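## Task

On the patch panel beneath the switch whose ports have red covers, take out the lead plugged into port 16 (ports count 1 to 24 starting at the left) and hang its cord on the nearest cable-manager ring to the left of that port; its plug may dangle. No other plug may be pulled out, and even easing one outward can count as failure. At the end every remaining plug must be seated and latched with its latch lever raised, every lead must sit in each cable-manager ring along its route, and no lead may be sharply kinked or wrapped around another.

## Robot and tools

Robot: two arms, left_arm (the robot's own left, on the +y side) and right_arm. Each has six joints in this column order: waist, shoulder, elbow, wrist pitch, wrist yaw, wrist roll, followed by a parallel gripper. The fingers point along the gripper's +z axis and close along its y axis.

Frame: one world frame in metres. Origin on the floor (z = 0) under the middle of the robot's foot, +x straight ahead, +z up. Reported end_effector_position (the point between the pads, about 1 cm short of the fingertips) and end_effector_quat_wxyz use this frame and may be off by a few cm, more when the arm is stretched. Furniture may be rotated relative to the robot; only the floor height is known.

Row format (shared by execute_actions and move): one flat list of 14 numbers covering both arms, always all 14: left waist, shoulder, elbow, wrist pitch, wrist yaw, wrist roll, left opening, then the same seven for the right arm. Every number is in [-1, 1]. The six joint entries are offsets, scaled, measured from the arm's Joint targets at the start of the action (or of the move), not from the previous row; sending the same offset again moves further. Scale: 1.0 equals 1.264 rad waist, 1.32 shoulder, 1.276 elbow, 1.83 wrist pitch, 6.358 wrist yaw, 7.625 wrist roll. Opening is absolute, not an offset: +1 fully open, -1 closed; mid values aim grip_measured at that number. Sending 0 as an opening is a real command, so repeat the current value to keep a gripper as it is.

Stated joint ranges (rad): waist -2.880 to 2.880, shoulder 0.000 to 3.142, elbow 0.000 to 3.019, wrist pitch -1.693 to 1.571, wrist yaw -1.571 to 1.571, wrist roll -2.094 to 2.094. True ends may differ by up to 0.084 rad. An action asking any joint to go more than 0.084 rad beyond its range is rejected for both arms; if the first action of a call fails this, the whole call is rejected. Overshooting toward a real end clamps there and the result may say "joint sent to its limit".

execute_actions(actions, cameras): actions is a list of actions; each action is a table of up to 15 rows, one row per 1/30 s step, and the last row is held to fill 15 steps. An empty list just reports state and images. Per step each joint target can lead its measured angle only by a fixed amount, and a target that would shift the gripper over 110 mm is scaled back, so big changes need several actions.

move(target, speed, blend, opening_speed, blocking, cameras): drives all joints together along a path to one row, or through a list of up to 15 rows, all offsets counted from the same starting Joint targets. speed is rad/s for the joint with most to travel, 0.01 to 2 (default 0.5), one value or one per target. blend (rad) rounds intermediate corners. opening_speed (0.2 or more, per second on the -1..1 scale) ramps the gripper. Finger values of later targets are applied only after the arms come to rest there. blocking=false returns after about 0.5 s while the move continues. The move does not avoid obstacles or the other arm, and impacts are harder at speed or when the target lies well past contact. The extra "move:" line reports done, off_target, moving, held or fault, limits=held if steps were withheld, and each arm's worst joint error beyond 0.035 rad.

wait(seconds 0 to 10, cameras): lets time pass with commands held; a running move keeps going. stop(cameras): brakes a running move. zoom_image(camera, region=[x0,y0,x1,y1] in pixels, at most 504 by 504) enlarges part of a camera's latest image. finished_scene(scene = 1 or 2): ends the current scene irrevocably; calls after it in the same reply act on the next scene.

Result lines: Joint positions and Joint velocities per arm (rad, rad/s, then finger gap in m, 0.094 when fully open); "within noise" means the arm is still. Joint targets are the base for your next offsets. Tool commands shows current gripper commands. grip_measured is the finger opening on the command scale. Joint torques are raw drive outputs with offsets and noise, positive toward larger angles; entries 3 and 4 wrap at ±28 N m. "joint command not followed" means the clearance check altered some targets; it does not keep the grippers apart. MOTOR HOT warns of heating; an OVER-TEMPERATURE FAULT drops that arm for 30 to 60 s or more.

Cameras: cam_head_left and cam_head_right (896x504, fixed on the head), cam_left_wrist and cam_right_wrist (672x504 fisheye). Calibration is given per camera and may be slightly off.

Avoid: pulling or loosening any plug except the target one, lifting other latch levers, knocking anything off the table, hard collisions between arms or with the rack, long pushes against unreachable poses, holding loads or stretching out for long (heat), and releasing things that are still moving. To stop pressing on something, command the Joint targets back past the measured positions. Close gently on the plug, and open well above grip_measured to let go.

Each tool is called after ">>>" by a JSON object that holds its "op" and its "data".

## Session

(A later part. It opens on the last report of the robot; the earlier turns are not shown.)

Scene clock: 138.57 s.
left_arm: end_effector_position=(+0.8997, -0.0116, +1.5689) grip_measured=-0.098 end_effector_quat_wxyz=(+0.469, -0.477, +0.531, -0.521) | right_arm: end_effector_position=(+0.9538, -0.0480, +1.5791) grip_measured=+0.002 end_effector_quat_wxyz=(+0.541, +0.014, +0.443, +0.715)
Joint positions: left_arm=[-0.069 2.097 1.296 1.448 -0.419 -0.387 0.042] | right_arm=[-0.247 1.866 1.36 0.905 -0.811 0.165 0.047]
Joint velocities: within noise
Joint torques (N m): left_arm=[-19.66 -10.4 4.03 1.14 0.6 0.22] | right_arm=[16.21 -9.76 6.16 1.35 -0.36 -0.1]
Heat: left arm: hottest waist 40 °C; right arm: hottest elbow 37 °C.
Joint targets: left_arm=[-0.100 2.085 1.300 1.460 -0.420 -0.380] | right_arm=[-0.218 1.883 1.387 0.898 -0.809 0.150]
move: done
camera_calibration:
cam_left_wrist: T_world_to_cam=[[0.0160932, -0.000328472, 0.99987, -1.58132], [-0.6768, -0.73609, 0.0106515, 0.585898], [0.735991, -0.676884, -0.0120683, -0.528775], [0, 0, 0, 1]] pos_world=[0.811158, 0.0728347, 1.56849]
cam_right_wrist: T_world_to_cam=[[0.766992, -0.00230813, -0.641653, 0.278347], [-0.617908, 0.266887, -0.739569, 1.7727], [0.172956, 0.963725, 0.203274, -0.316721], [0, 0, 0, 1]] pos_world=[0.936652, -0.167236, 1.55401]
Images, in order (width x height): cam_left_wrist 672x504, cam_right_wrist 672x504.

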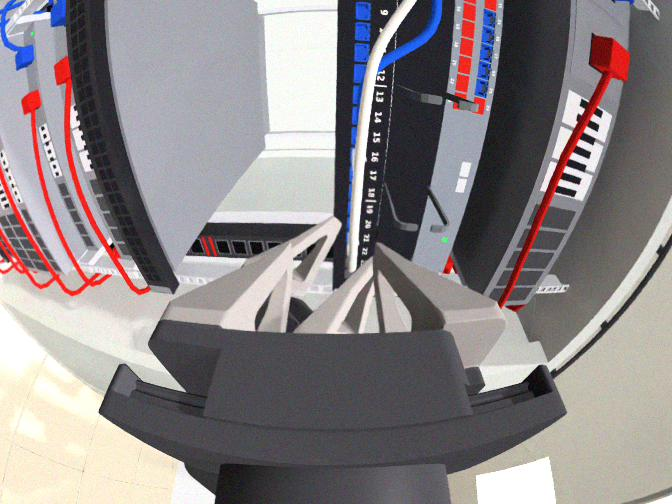

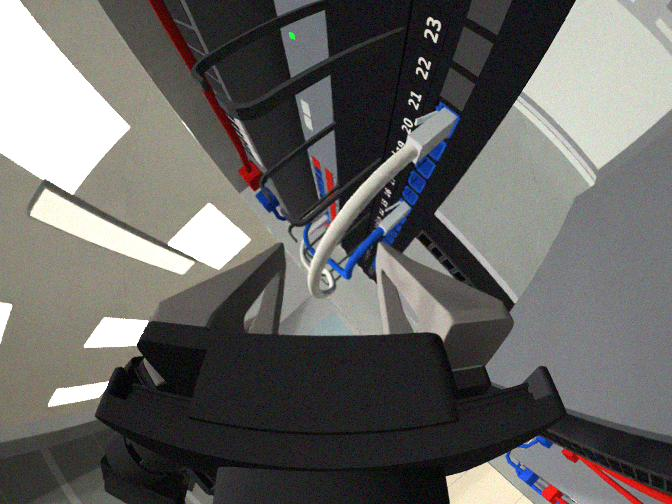

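>>> {"op": "move", "data": {"target": [0,0,0,0,0,0,-0.1,0,0,0,0,0,0,-0.85], "speed": 0.12, "opening_speed": 0.6, "cameras": ["cam_right_wrist","cam_left_wrist"]}}

>>> {"op": "zoom_image", "data": {"camera": "cam_right_wrist", "region": [230, 130, 430, 330]}}

>>> {"op": "zoom_image", "data": {"camera": "cam_left_wrist", "region": [280, 180, 430, 330]}}

Scene clock: 140.63 s.
left_arm: end_effector_position=(+0.8997, -0.0116, +1.5689) grip_measured=-0.098 end_effector_quat_wxyz=(+0.469, -0.477, +0.531, -0.521) | right_arm: end_effector_position=(+0.9532, -0.0467, +1.5784) grip_measured=-0.847 end_effector_quat_wxyz=(+0.540, +0.014, +0.443, +0.715)
Joint positions: left_arm=[-0.069 2.097 1.296 1.448 -0.419 -0.387 0.042] | right_arm=[-0.247 1.867 1.36 0.904 -0.811 0.165 0.007]
Joint velocities: within noise
Joint torques (N m): left_arm=[-19.66 -10.4 4.03 1.14 0.6 0.21] | right_arm=[16.15 -9.58 6.04 1.35 -0.38 -0.12]
Heat: left arm: hottest waist 40 °C; right arm: hottest elbow 37 °C.
Joint targets: left_arm=[-0.100 2.085 1.300 1.460 -0.420 -0.380] | right_arm=[-0.219 1.883 1.387 0.898 -0.809 0.150]
move: done
camera_calibration:
cam_left_wrist: T_world_to_cam=[[0.0160932, -0.000328472, 0.99987, -1.58132], [-0.6768, -0.73609, 0.0106515, 0.585898], [0.735991, -0.676884, -0.0120683, -0.528775], [0, 0, 0, 1]] pos_world=[0.811158, 0.0728347, 1.56849]
cam_right_wrist: T_world_to_cam=[[0.765925, -0.000693774, -0.642929, 0.281459], [-0.619808, 0.264971, -0.738667, 1.77177], [0.17087, 0.964256, 0.202518, -0.314538], [0, 0, 0, 1]] pos_world=[0.936324, -0.165976, 1.5534]
Images, in order (width x height): cam_left_wrist 672x504, cam_right_wrist 672x504.

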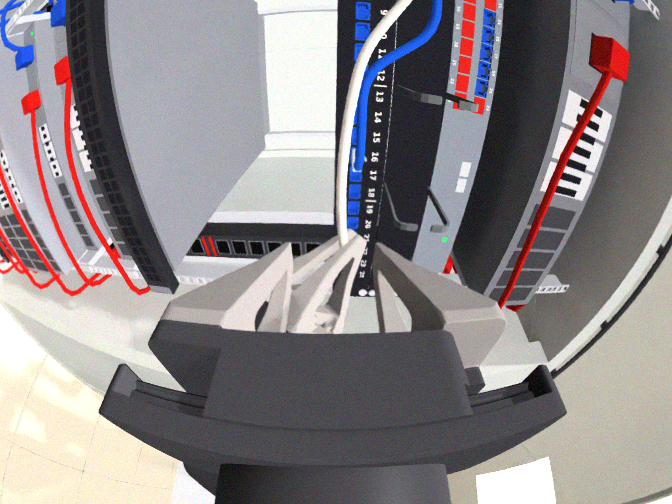

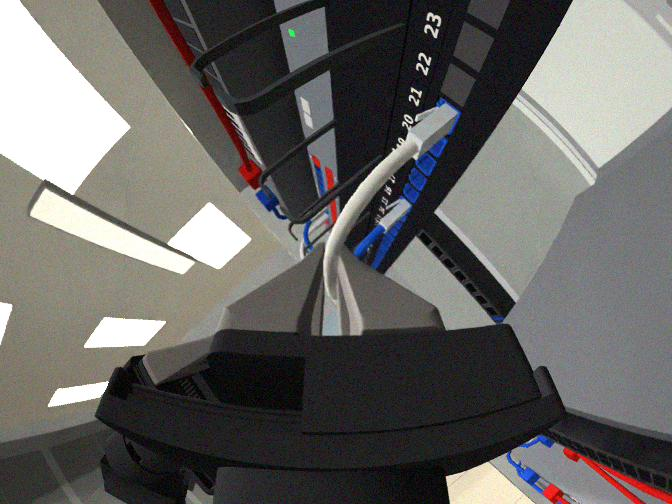

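Scaled by 2.520 from the camera's 672x504 image, which has a finer 960x720 frame.

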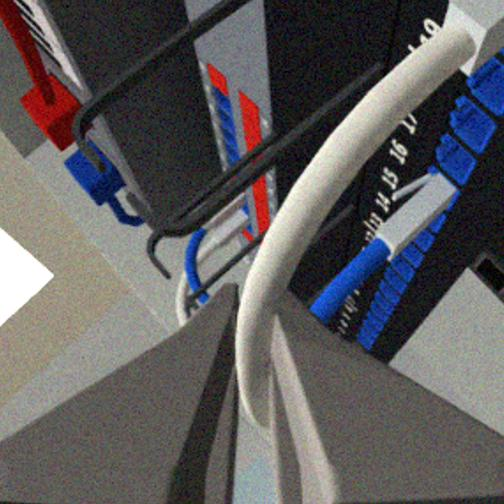

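Scaled by 3.360 from the camera's 672x504 image, which has a finer 960x720 frame.

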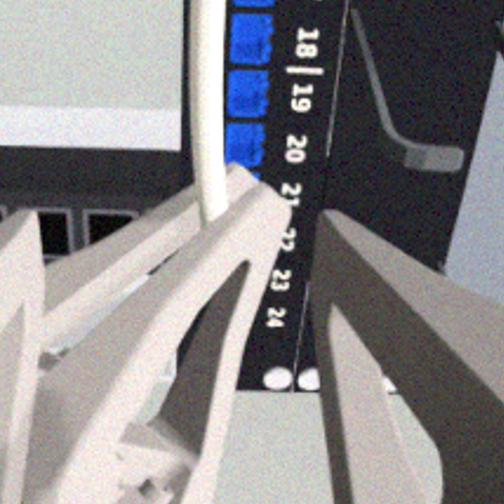

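>>> {"op": "move", "data": {"target": [0,0,0,0,0,0,-0.1,-0.0862,0.0311,-0.0016,0.047,-0.008,0.0066,-0.85], "speed": 0.1, "cameras": ["cam_right_wrist","cam_left_wrist"]}}

>>> {"op": "zoom_image", "data": {"camera": "cam_right_wrist", "region": [230, 130, 430, 330]}}

>>> {"op": "zoom_image", "data": {"camera": "cam_left_wrist", "region": [280, 80, 430, 330]}}

Scene clock: 143.20 s.
left_arm: end_effector_position=(+0.8997, -0.0116, +1.5689) grip_measured=-0.098 end_effector_quat_wxyz=(+0.469, -0.477, +0.531, -0.521) | right_arm: end_effector_position=(+0.9531, -0.0533, +1.5567) grip_measured=-0.847 end_effector_quat_wxyz=(+0.554, +0.008, +0.431, +0.712)
Joint positions: left_arm=[-0.069 2.097 1.296 1.448 -0.419 -0.387 0.042] | right_arm=[-0.285 1.898 1.367 0.977 -0.864 0.183 0.007]
Joint velocities: left_arm=[0.005 -0.005 0.007 -0.007 -0.154 0.007 0] | right_arm=[within noise]
Joint torques (N m): left_arm=[-19.66 -10.4 4.03 1.14 0.6 0.21] | right_arm=[10.52 -9.58 5.19 1.83 -0.3 0.13]
Heat: left arm: hottest waist 40 °C; right arm: hottest elbow 37 °C.
Joint targets: left_arm=[-0.100 2.085 1.300 1.460 -0.420 -0.380] | right_arm=[-0.328 1.924 1.385 0.984 -0.860 0.201]
move: off_target (right_arm); right_arm: the waist is farthest, 0.043 rad from its target
camera_calibration:
cam_left_wrist: T_world_to_cam=[[0.0160932, -0.000328472, 0.99987, -1.58132], [-0.6768, -0.73609, 0.0106515, 0.585898], [0.735991, -0.676884, -0.0120683, -0.528775], [0, 0, 0, 1]] pos_world=[0.811158, 0.0728347, 1.56849]
cam_right_wrist: T_world_to_cam=[[0.787148, -0.0109011, -0.616668, 0.205879], [-0.589143, 0.282577, -0.757008, 1.75773], [0.182509, 0.959183, 0.216008, -0.336141], [0, 0, 0, 1]] pos_world=[0.934843, -0.172029, 1.53018]
Images, in order (width x height): cam_left_wrist 672x504, cam_right_wrist 672x504.

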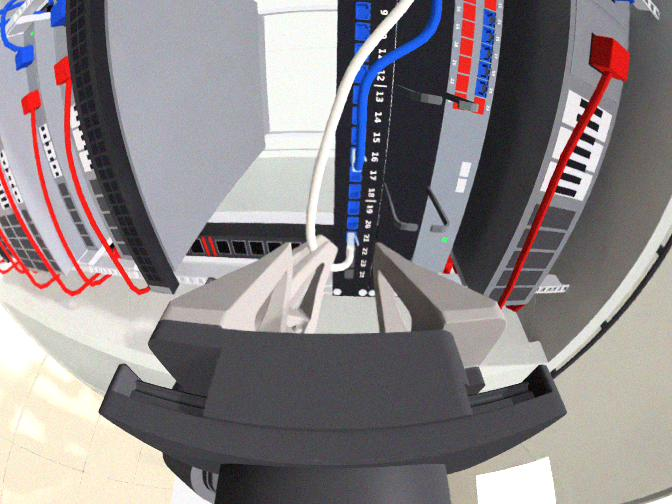

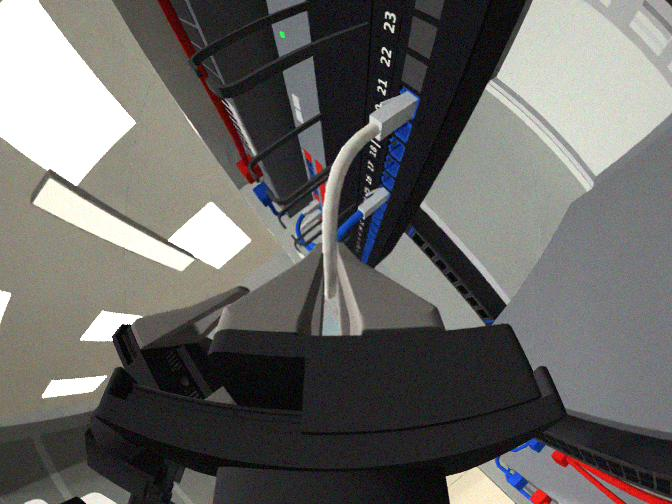

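Scaled by 2.520 from the camera's 672x504 image, which has a finer 960x720 frame.

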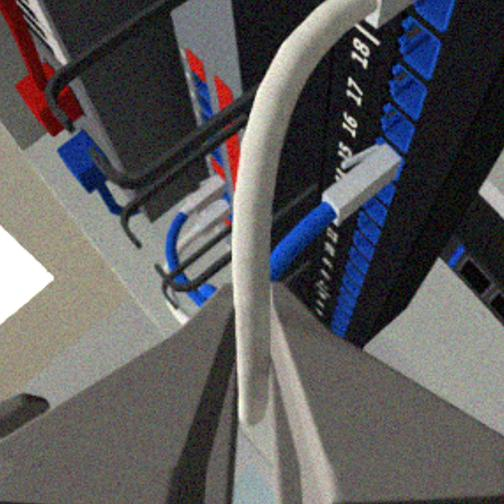

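Scaled by 2.016 from the camera's 672x504 image, which has a finer 960x720 frame.

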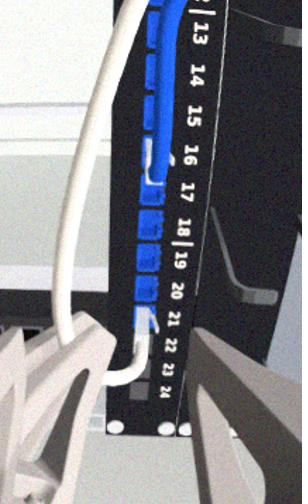

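>>> {"op": "move", "data": {"target": [0,0,0,0,0,0,-0.1,-0.0253,0.0485,0.0674,0.0082,-0.0066,0.0018,-0.85], "speed": 0.1, "cameras": ["cam_right_wrist","cam_left_wrist"]}}

>>> {"op": "zoom_image", "data": {"camera": "cam_left_wrist", "region": [280, 80, 430, 330]}}

Scene clock: 146.03 s.
left_arm: end_effector_position=(+0.8997, -0.0116, +1.5689) grip_measured=-0.098 end_effector_quat_wxyz=(+0.469, -0.477, +0.531, -0.521) | right_arm: end_effector_position=(+0.9676, -0.0489, +1.5467) grip_measured=-0.847 end_effector_quat_wxyz=(+0.570, -0.004, +0.413, +0.710)
Joint positions: left_arm=[-0.069 2.097 1.296 1.448 -0.419 -0.387 0.042] | right_arm=[-0.305 1.955 1.448 0.999 -0.915 0.191 0.007]
Joint velocities: within noise
Joint torques (N m): left_arm=[-19.66 -10.4 4.03 1.13 0.6 0.21] | right_arm=[10.17 -9.29 5.7 1.57 0.06 0.22]
Heat: left arm: hottest waist 40 °C; right arm: hottest elbow 38 °C.
Joint targets: left_arm=[-0.100 2.085 1.300 1.460 -0.420 -0.380] | right_arm=[-0.360 1.988 1.470 0.999 -0.902 0.214]
move: off_target (right_arm); right_arm: the waist is farthest, 0.055 rad from its target
camera_calibration:
cam_left_wrist: T_world_to_cam=[[0.0160528, -0.000707809, 0.999871, -1.58129], [-0.676805, -0.736089, 0.010345, 0.586384], [0.735987, -0.676884, -0.0122954, -0.528415], [0, 0, 0, 1]] pos_world=[0.811159, 0.0728355, 1.56852]
cam_right_wrist: T_world_to_cam=[[0.817004, -0.0156733, -0.576419, 0.0970777], [-0.546421, 0.298273, -0.782596, 1.75646], [0.184196, 0.954352, 0.235126, -0.372361], [0, 0, 0, 1]] pos_world=[0.94904, -0.167019, 1.5181]
Images, in order (width x height): cam_left_wrist 672x504, cam_right_wrist 672x504.

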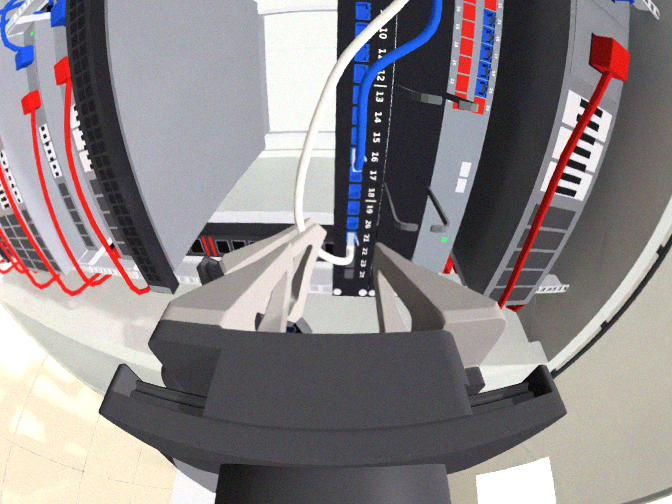

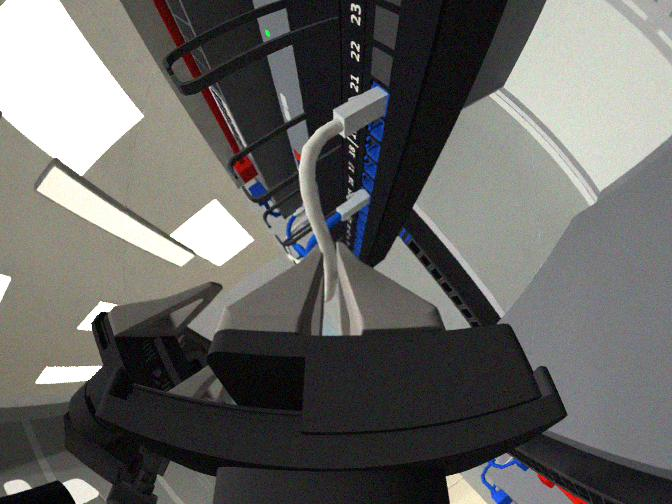

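Scaled by 2.016 from the camera's 672x504 image, which has a finer 960x720 frame.

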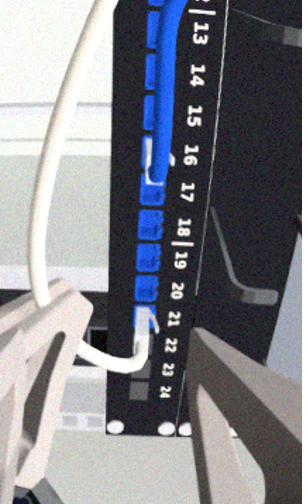

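>>> {"op": "move", "data": {"target": [0,0,0,0,0,0,-0.1,-0.035,0,0,0,0,0,-0.85], "speed": 0.1, "cameras": ["cam_left_wrist"]}}

>>> {"op": "zoom_image", "data": {"camera": "cam_left_wrist", "region": [280, 80, 430, 330]}}

Scene clock: 147.07 s.
left_arm: end_effector_position=(+0.8997, -0.0116, +1.5689) grip_measured=-0.098 end_effector_quat_wxyz=(+0.469, -0.477, +0.531, -0.521) | right_arm: end_effector_position=(+0.9722, -0.0564, +1.5375) grip_measured=-0.847 end_effector_quat_wxyz=(+0.574, -0.004, +0.416, +0.705)
Joint positions: left_arm=[-0.069 2.097 1.296 1.448 -0.419 -0.387 0.042] | right_arm=[-0.323 1.955 1.453 1.003 -0.924 0.191 0.007]
Joint velocities: within noise
Joint torques (N m): left_arm=[-19.66 -10.4 4.03 1.14 0.6 0.21] | right_arm=[8.23 -9.35 5.33 1.48 0.39 0.25]
Heat: left arm: hottest waist 40 °C; right arm: hottest elbow 38 °C.
Joint targets: left_arm=[-0.100 2.085 1.300 1.460 -0.420 -0.380] | right_arm=[-0.404 1.988 1.471 0.999 -0.902 0.214]
move: off_target (right_arm); right_arm: the waist is farthest, 0.081 rad from its target
camera_calibration:
cam_left_wrist: T_world_to_cam=[[0.0160528, -0.000707809, 0.999871, -1.58129], [-0.676805, -0.736089, 0.010345, 0.586384], [0.735987, -0.676884, -0.0122954, -0.528415], [0, 0, 0, 1]] pos_world=[0.811159, 0.0728355, 1.56852]
Images, in order (width x height): cam_left_wrist 672x504.

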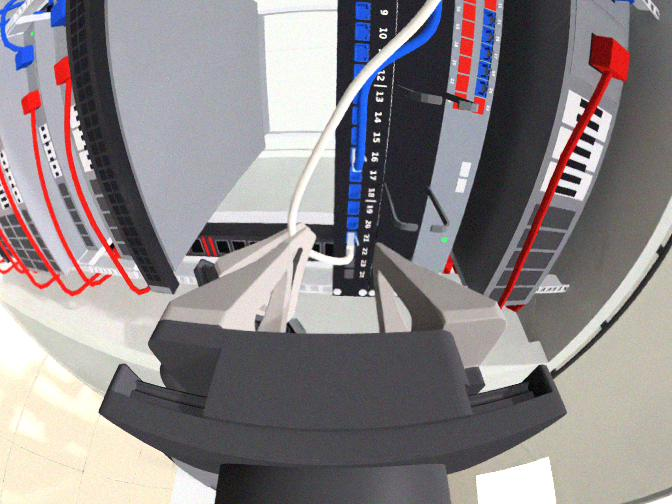

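Scaled by 2.016 from the camera's 672x504 image, which has a finer 960x720 frame.

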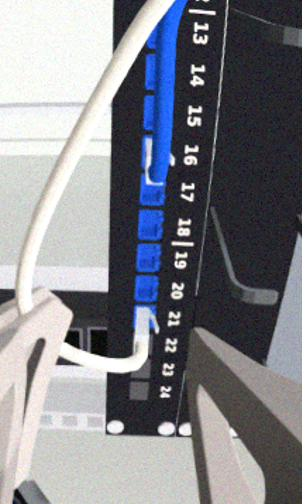

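>>> {"op": "move", "data": {"target": [0.0728,0.0114,0.1716,-0.1208,0.0074,-0.0049,-0.4,0.027,0,0,0,0,0,-0.85], "speed": 0.2}}

>>> {"op": "zoom_image", "data": {"camera": "cam_left_wrist", "region": [240, 120, 440, 320]}}

>>> {"op": "zoom_image", "data": {"camera": "cam_right_wrist", "region": [200, 100, 420, 320]}}

Scene clock: 149.33 s.
left_arm: end_effector_position=(+0.9799, -0.0056, +1.5829) grip_measured=-0.398 end_effector_quat_wxyz=(+0.474, -0.475, +0.526, -0.523) | right_arm: end_effector_position=(+0.9722, -0.0564, +1.5375) grip_measured=-0.847 end_effector_quat_wxyz=(+0.574, -0.004, +0.416, +0.705)
Joint positions: left_arm=[-0.028 2.097 1.498 1.247 -0.375 -0.409 0.028] | right_arm=[-0.323 1.955 1.453 1.004 -0.924 0.191 0.007]
Joint velocities: within noise
Joint torques (N m): left_arm=[-16.67 -10.4 5.68 0.46 0.74 0.05] | right_arm=[10.93 -9.7 5.19 1.37 0.39 0.26]
Heat: left arm: hottest waist 40 °C; right arm: hottest elbow 38 °C.
Joint targets: left_arm=[-0.008 2.100 1.519 1.239 -0.373 -0.417] | right_arm=[-0.370 1.988 1.471 0.999 -0.902 0.214]
move: off_target (right_arm); right_arm: the waist is farthest, 0.047 rad from its target
camera_calibration:
cam_left_wrist: T_world_to_cam=[[0.0015806, 0.000903797, 0.999998, -1.58256], [-0.673372, -0.739301, 0.00173252, 0.655124], [0.739302, -0.673374, -0.00055995, -0.605006], [0, 0, 0, 1]] pos_world=[0.890926, 0.078369, 1.58109]
cam_right_wrist: T_world_to_cam=[[0.817597, -0.0302067, -0.574998, 0.0842447], [-0.5417, 0.298159, -0.785915, 1.75456], [0.195181, 0.954038, 0.227411, -0.362648], [0, 0, 0, 1]] pos_world=[0.952351, -0.174614, 1.50985]

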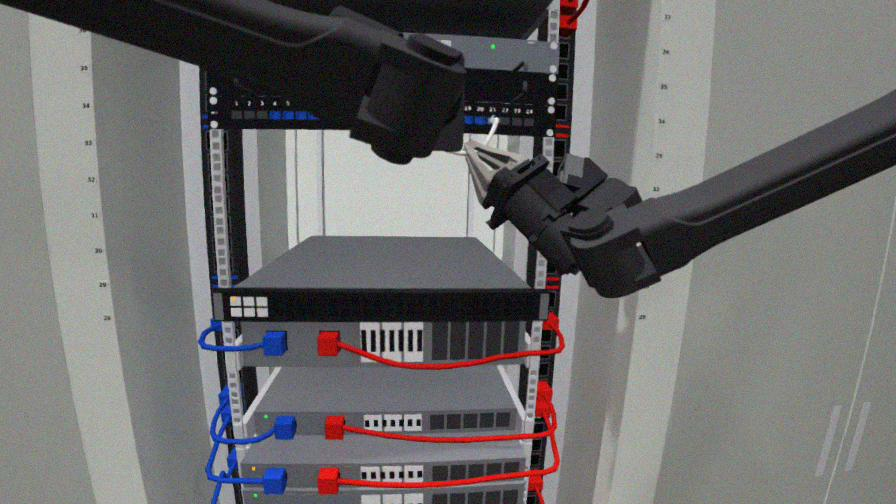

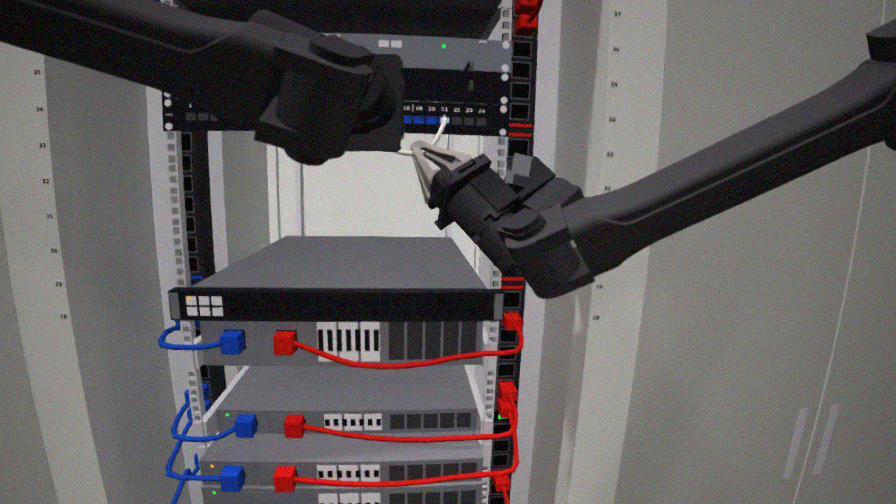

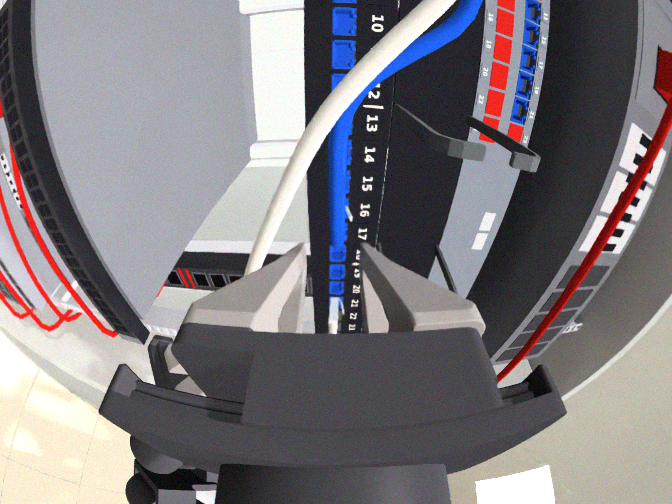

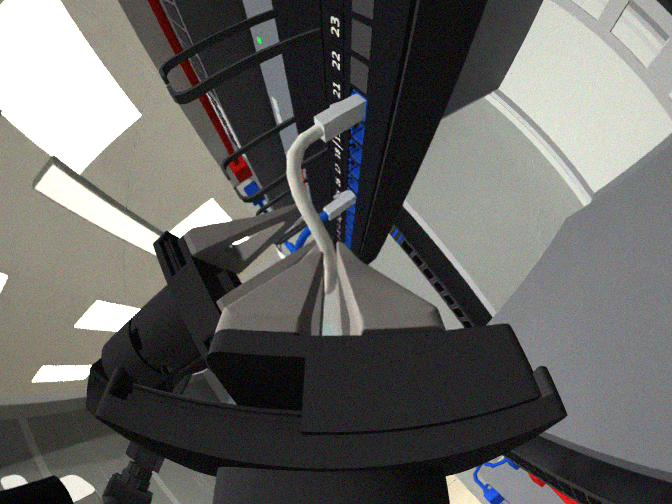

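Scaled by 2.520 from the camera's 672x504 image, which has a finer 960x720 frame.

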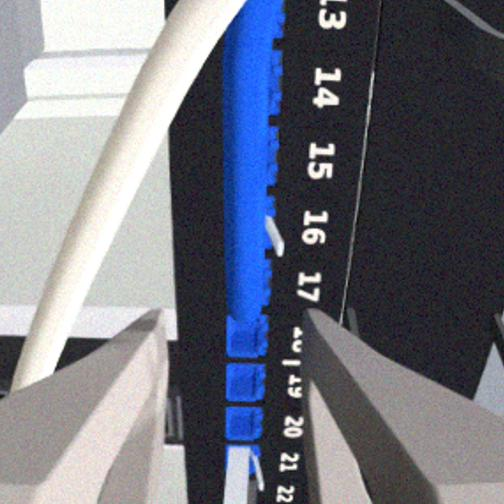

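Scaled by 2.291 from the camera's 672x504 image, which has a finer 960x720 frame.

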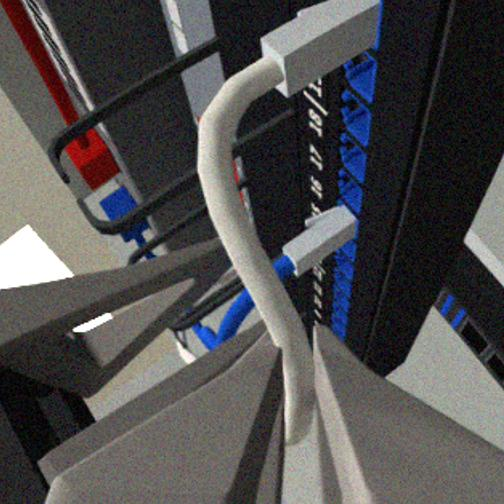

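>>> {"op": "move", "data": {"target": [0.004,0.0303,0.076,-0.0393,0.0014,-0.0012,-0.4,0,0,0,0,0,0,-0.85], "speed": 0.12, "cameras": ["cam_left_wrist","cam_right_wrist"]}}

>>> {"op": "zoom_image", "data": {"camera": "cam_left_wrist", "region": [260, 160, 420, 320]}}

>>> {"op": "zoom_image", "data": {"camera": "cam_right_wrist", "region": [220, 120, 400, 300]}}

Scene clock: 151.13 s.
left_arm: end_effector_position=(+0.9928, -0.0091, +1.5880) grip_measured=-0.398 end_effector_quat_wxyz=(+0.467, -0.481, +0.518, -0.532) | right_arm: end_effector_position=(+0.9722, -0.0564, +1.5376) grip_measured=-0.847 end_effector_quat_wxyz=(+0.574, -0.005, +0.416, +0.705)
Joint positions: left_arm=[-0.028 2.109 1.547 1.212 -0.371 -0.438 0.028] | right_arm=[-0.323 1.955 1.453 1.004 -0.924 0.191 0.007]
Joint velocities: within noise
Joint torques (N m): left_arm=[-16.56 -8.18 9.76 -0.81 0.97 0.26] | right_arm=[10.7 -9.35 5.22 1.42 0.42 0.27]
Heat: left arm: hottest waist 40 °C; right arm: hottest elbow 38 °C.
Joint targets: left_arm=[-0.003 2.140 1.616 1.167 -0.364 -0.426] | right_arm=[-0.370 1.988 1.471 0.999 -0.902 0.214]
move: off_target (left_arm, right_arm); left_arm: the elbow is farthest, 0.068 rad from its target; right_arm: the waist is farthest, 0.047 rad from its target
camera_calibration:
cam_left_wrist: T_world_to_cam=[[0.000575257, 0.030731, 0.999528, -1.58567], [-0.673723, -0.738623, 0.0230971, 0.627651], [0.738983, -0.673418, 0.0202793, -0.649706], [0, 0, 0, 1]] pos_world=[0.903898, 0.0748024, 1.5836]
cam_right_wrist: T_world_to_cam=[[0.817777, -0.0299847, -0.574753, 0.0837709], [-0.54153, 0.298092, -0.786058, 1.7546], [0.194899, 0.954066, 0.227535, -0.362569], [0, 0, 0, 1]] pos_world=[0.952329, -0.174606, 1.50987]
Images, in order (width x height): cam_left_wrist 672x504, cam_right_wrist 672x504.

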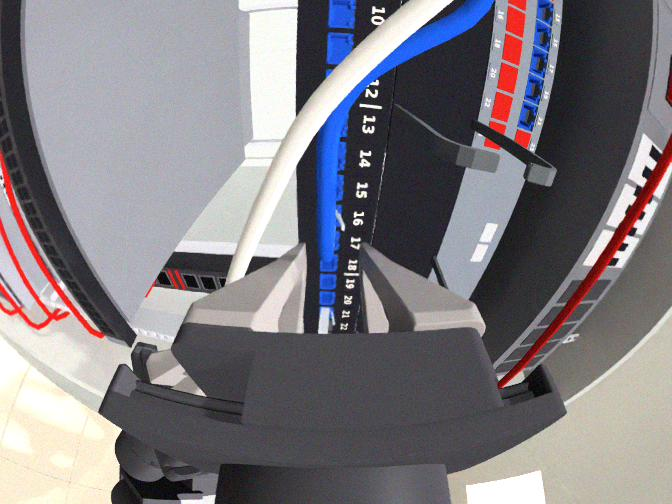

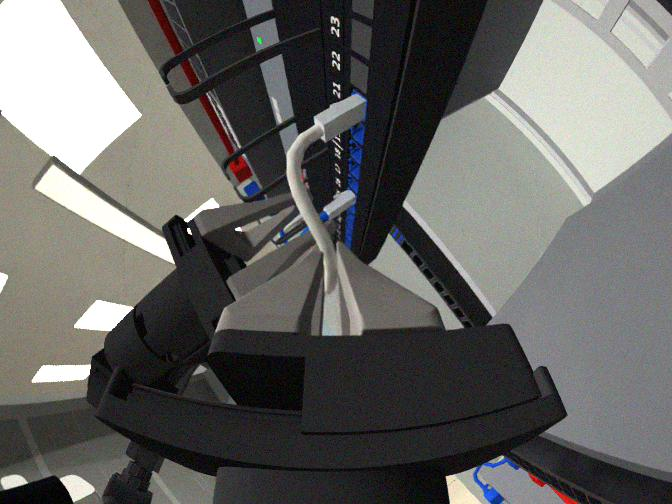

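Scaled by 3.150 from the camera's 672x504 image, which has a finer 960x720 frame.

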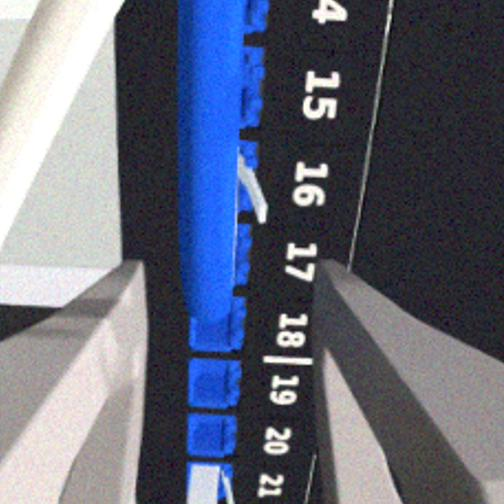

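Scaled by 2.800 from the camera's 672x504 image, which has a finer 960x720 frame.

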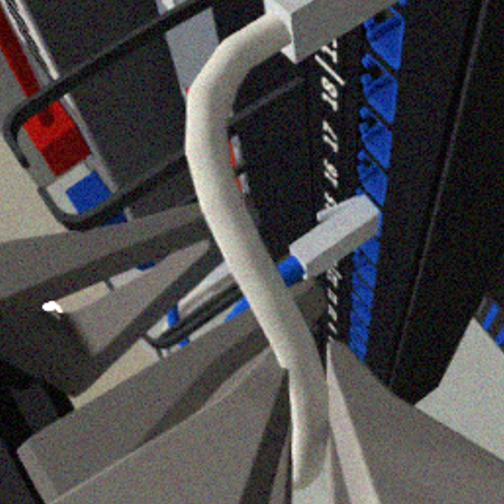

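>>> {"op": "move", "data": {"target": [0.0103,-0.0955,-0.1121,-0.0366,0.0068,-0.0042,-0.55,0,0,0,0,0,0,-0.85], "speed": 0.15, "cameras": ["cam_left_wrist","cam_right_wrist"]}}

>>> {"op": "zoom_image", "data": {"camera": "cam_left_wrist", "region": [260, 160, 420, 320]}}

>>> {"op": "zoom_image", "data": {"camera": "cam_right_wrist", "region": [220, 120, 400, 300]}}

Scene clock: 153.73 s.
left_arm: end_effector_position=(+0.9919, +0.0018, +1.5901) grip_measured=-0.548 end_effector_quat_wxyz=(+0.448, -0.449, +0.546, -0.547) | right_arm: end_effector_position=(+0.9722, -0.0564, +1.5376) grip_measured=-0.847 end_effector_quat_wxyz=(+0.574, -0.005, +0.416, +0.705)
Joint positions: left_arm=[-0.016 2.027 1.475 1.108 -0.323 -0.45 0.021] | right_arm=[-0.323 1.955 1.453 1.004 -0.924 0.191 0.007]
Joint velocities: within noise
Joint torques (N m): left_arm=[-15.79 -11.58 3.95 0.5 0.73 0.05] | right_arm=[10.64 -9.76 5.22 1.44 0.41 0.26]
Heat: left arm: hottest waist 40 °C; right arm: hottest elbow 38 °C.
Joint targets: left_arm=[0.010 2.014 1.473 1.100 -0.321 -0.458] | right_arm=[-0.370 1.988 1.471 0.999 -0.902 0.214]
move: off_target (right_arm); right_arm: the waist is farthest, 0.047 rad from its target
camera_calibration:
cam_left_wrist: T_world_to_cam=[[-0.000997986, 0.00471395, 0.999988, -1.5873], [-0.739757, -0.67287, 0.00243364, 0.733267], [0.672874, -0.739746, 0.00415869, -0.55039], [0, 0, 0, 1]] pos_world=[0.911198, 0.0937268, 1.58778]
cam_right_wrist: T_world_to_cam=[[0.817777, -0.0299847, -0.574753, 0.0837709], [-0.54153, 0.298092, -0.786058, 1.7546], [0.194899, 0.954066, 0.227535, -0.362569], [0, 0, 0, 1]] pos_world=[0.952329, -0.174606, 1.50987]
Images, in order (width x height): cam_left_wrist 672x504, cam_right_wrist 672x504.

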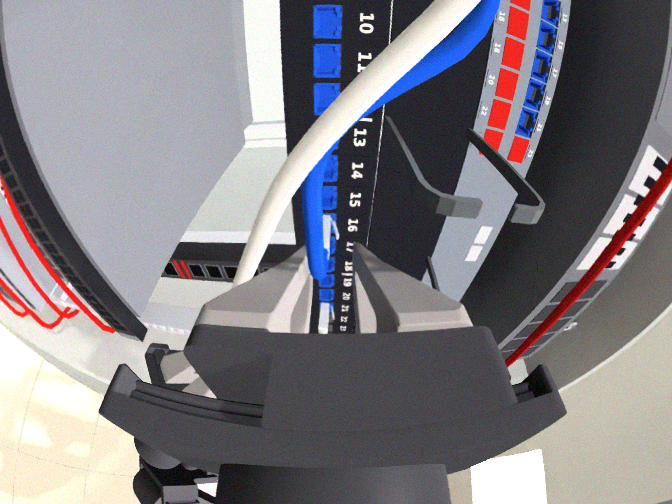

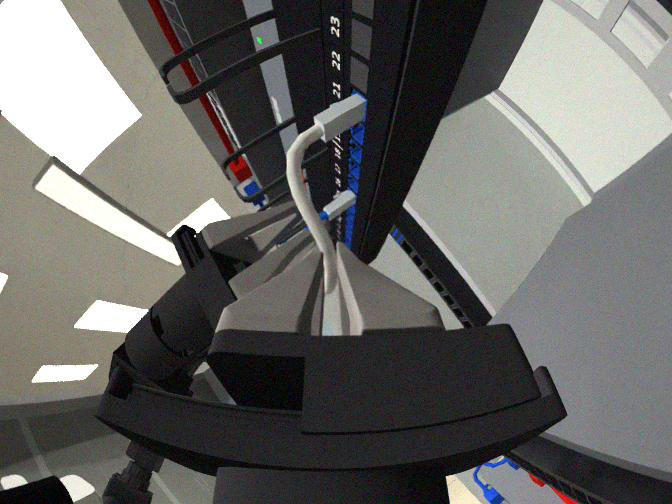

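Scaled by 3.150 from the camera's 672x504 image, which has a finer 960x720 frame.

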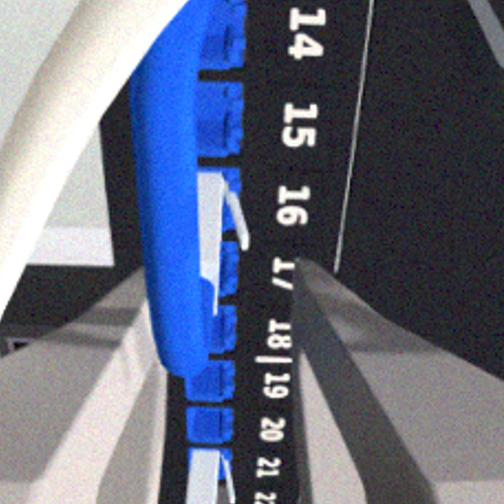

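Scaled by 2.800 from the camera's 672x504 image, which has a finer 960x720 frame.

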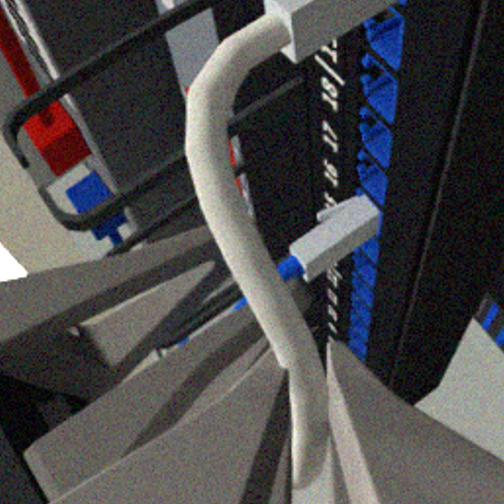

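>>> {"op": "move", "data": {"target": [0.0063,0.0515,0.0784,-0.0257,0.0011,-0.0007,-0.55,0,0,0,0,0,0,-0.85], "speed": 0.12, "cameras": ["cam_left_wrist","cam_right_wrist"]}}

>>> {"op": "zoom_image", "data": {"camera": "cam_left_wrist", "region": [260, 160, 420, 320]}}

>>> {"op": "zoom_image", "data": {"camera": "cam_right_wrist", "region": [220, 120, 400, 300]}}

Scene clock: 155.47 s.
left_arm: end_effector_position=(+1.0069, -0.0075, +1.5871) grip_measured=-0.548 end_effector_quat_wxyz=(+0.446, -0.450, +0.546, -0.548) | right_arm: end_effector_position=(+0.9722, -0.0564, +1.5376) grip_measured=-0.847 end_effector_quat_wxyz=(+0.574, -0.005, +0.416, +0.705)
Joint positions: left_arm=[-0.008 2.06 1.541 1.07 -0.317 -0.46 0.021] | right_arm=[-0.323 1.955 1.453 1.004 -0.924 0.191 0.007]
Joint velocities: within noise
Joint torques (N m): left_arm=[-16.32 -8.88 6.87 0.27 0.77 0.09] | right_arm=[10.64 -9.64 5.12 1.35 0.39 0.26]
Heat: left arm: hottest waist 40 °C; right arm: hottest elbow 38 °C.
Joint targets: left_arm=[0.018 2.082 1.573 1.053 -0.314 -0.463] | right_arm=[-0.370 1.988 1.471 0.999 -0.902 0.214]
move: off_target (right_arm); right_arm: the waist is farthest, 0.047 rad from its target
camera_calibration:
cam_left_wrist: T_world_to_cam=[[0.00194132, 0.00857582, 0.999961, -1.58705], [-0.741577, -0.670829, 0.00719283, 0.732486], [0.670865, -0.741562, 0.00505733, -0.566781], [0, 0, 0, 1]] pos_world=[0.926509, 0.0846792, 1.58458]
cam_right_wrist: T_world_to_cam=[[0.817777, -0.0299847, -0.574753, 0.0837709], [-0.54153, 0.298092, -0.786058, 1.7546], [0.194899, 0.954066, 0.227535, -0.362569], [0, 0, 0, 1]] pos_world=[0.952329, -0.174606, 1.50987]
Images, in order (width x height): cam_left_wrist 672x504, cam_right_wrist 672x504.

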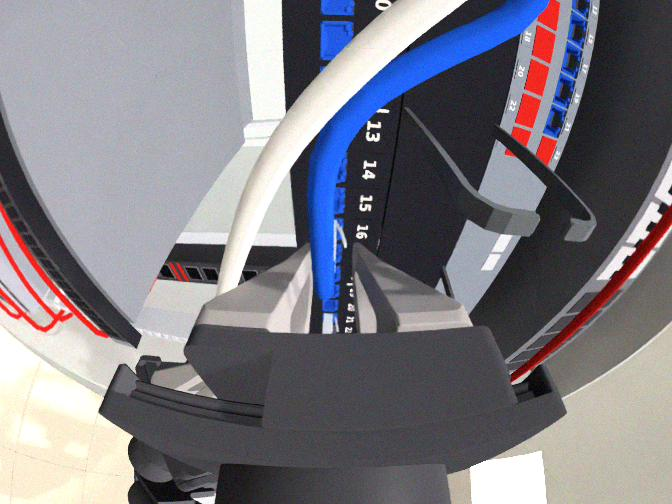

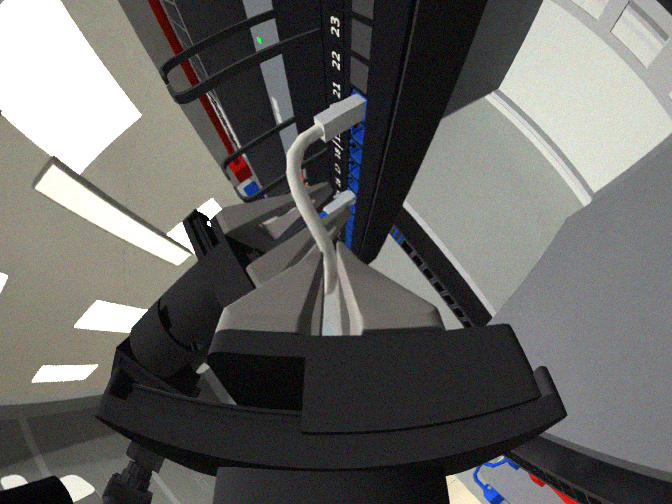

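Scaled by 3.150 from the camera's 672x504 image, which has a finer 960x720 frame.

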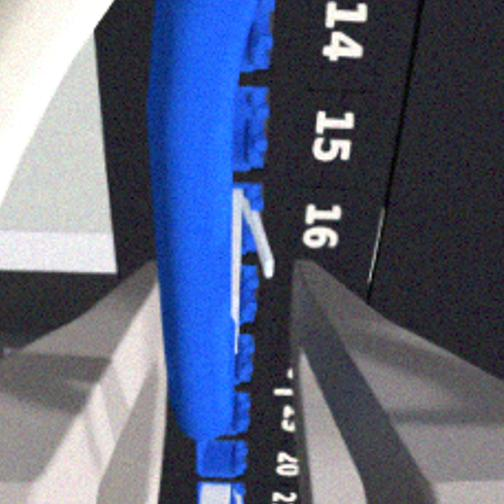

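Scaled by 2.800 from the camera's 672x504 image, which has a finer 960x720 frame.

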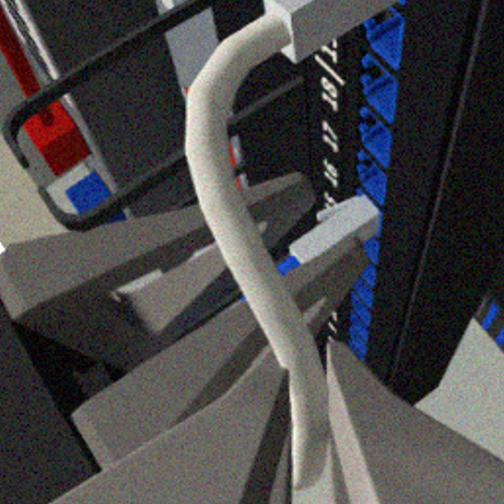

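>>> {"op": "move", "data": {"target": [0.0047,0.0053,0.0212,-0.0093,0,0,-0.55,0,0,0,0,0,0,-0.85], "speed": 0.12, "cameras": ["cam_left_wrist","cam_right_wrist"]}}

>>> {"op": "zoom_image", "data": {"camera": "cam_left_wrist", "region": [260, 160, 420, 320]}}

>>> {"op": "zoom_image", "data": {"camera": "cam_right_wrist", "region": [260, 150, 380, 270]}}

Scene clock: 157.17 s.
left_arm: end_effector_position=(+1.0136, -0.0059, +1.5850) grip_measured=-0.548 end_effector_quat_wxyz=(+0.446, -0.453, +0.546, -0.546) | right_arm: end_effector_position=(+0.9722, -0.0564, +1.5376) grip_measured=-0.847 end_effector_quat_wxyz=(+0.574, -0.005, +0.416, +0.705)
Joint positions: left_arm=[-0.002 2.064 1.56 1.057 -0.317 -0.464 0.021] | right_arm=[-0.323 1.955 1.453 1.004 -0.924 0.191 0.007]
Joint velocities: within noise
Joint torques (N m): left_arm=[-16.44 -8.7 7.58 0.12 0.77 0.13] | right_arm=[11.22 -9.41 5.2 1.4 0.38 0.27]
Heat: left arm: hottest waist 40 °C; right arm: hottest elbow 37 °C.
Joint targets: left_arm=[0.024 2.089 1.600 1.036 -0.314 -0.463] | right_arm=[-0.370 1.988 1.471 0.999 -0.902 0.214]
move: off_target (left_arm, right_arm); left_arm: the elbow is farthest, 0.040 rad from its target; right_arm: the waist is farthest, 0.047 rad from its target
camera_calibration:
cam_left_wrist: T_world_to_cam=[[0.00558953, 0.00872597, 0.999946, -1.58869], [-0.738529, -0.674148, 0.0100112, 0.73091], [0.674199, -0.738545, 0.00267621, -0.569691], [0, 0, 0, 1]] pos_world=[0.932763, 0.0858618, 1.58281]
cam_right_wrist: T_world_to_cam=[[0.817777, -0.0299847, -0.574753, 0.0837709], [-0.54153, 0.298092, -0.786058, 1.7546], [0.194899, 0.954066, 0.227535, -0.362569], [0, 0, 0, 1]] pos_world=[0.952329, -0.174606, 1.50987]
Images, in order (width x height): cam_left_wrist 672x504, cam_right_wrist 672x504.

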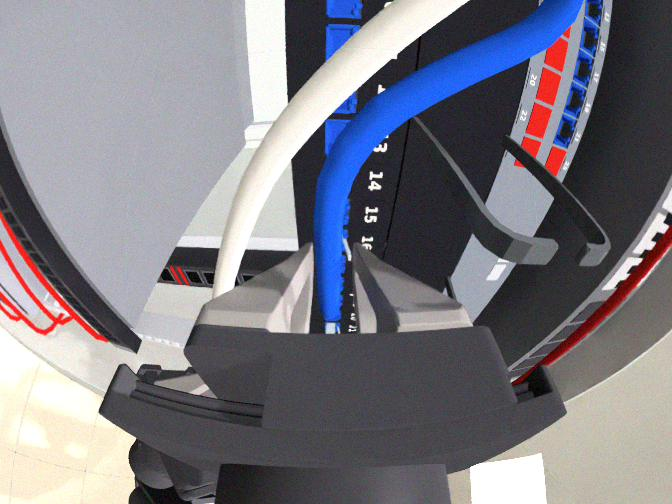

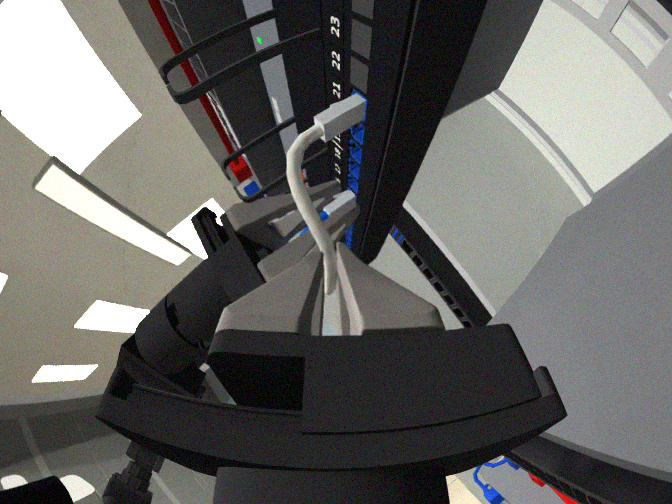

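Scaled by 3.150 from the camera's 672x504 image, which has a finer 960x720 frame.

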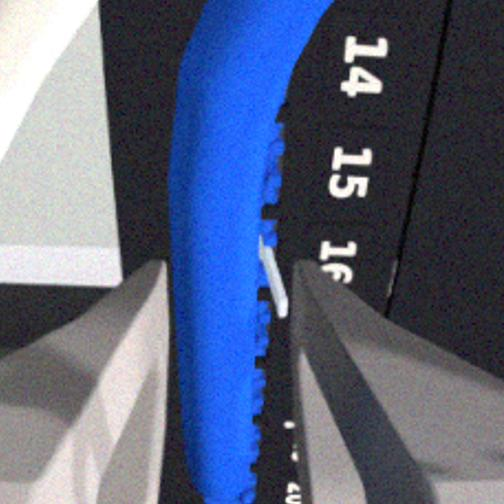

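Scaled by 4.200 from the camera's 672x504 image, which has a finer 960x720 frame.

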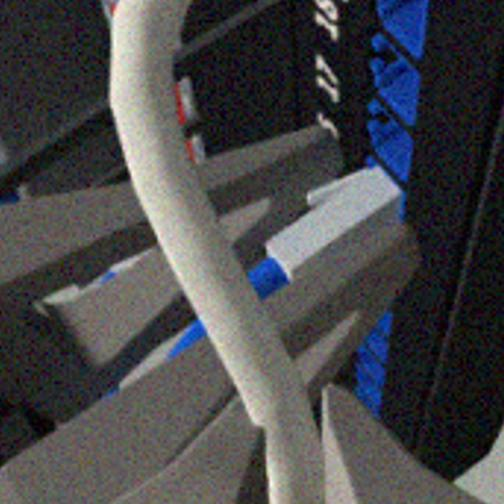

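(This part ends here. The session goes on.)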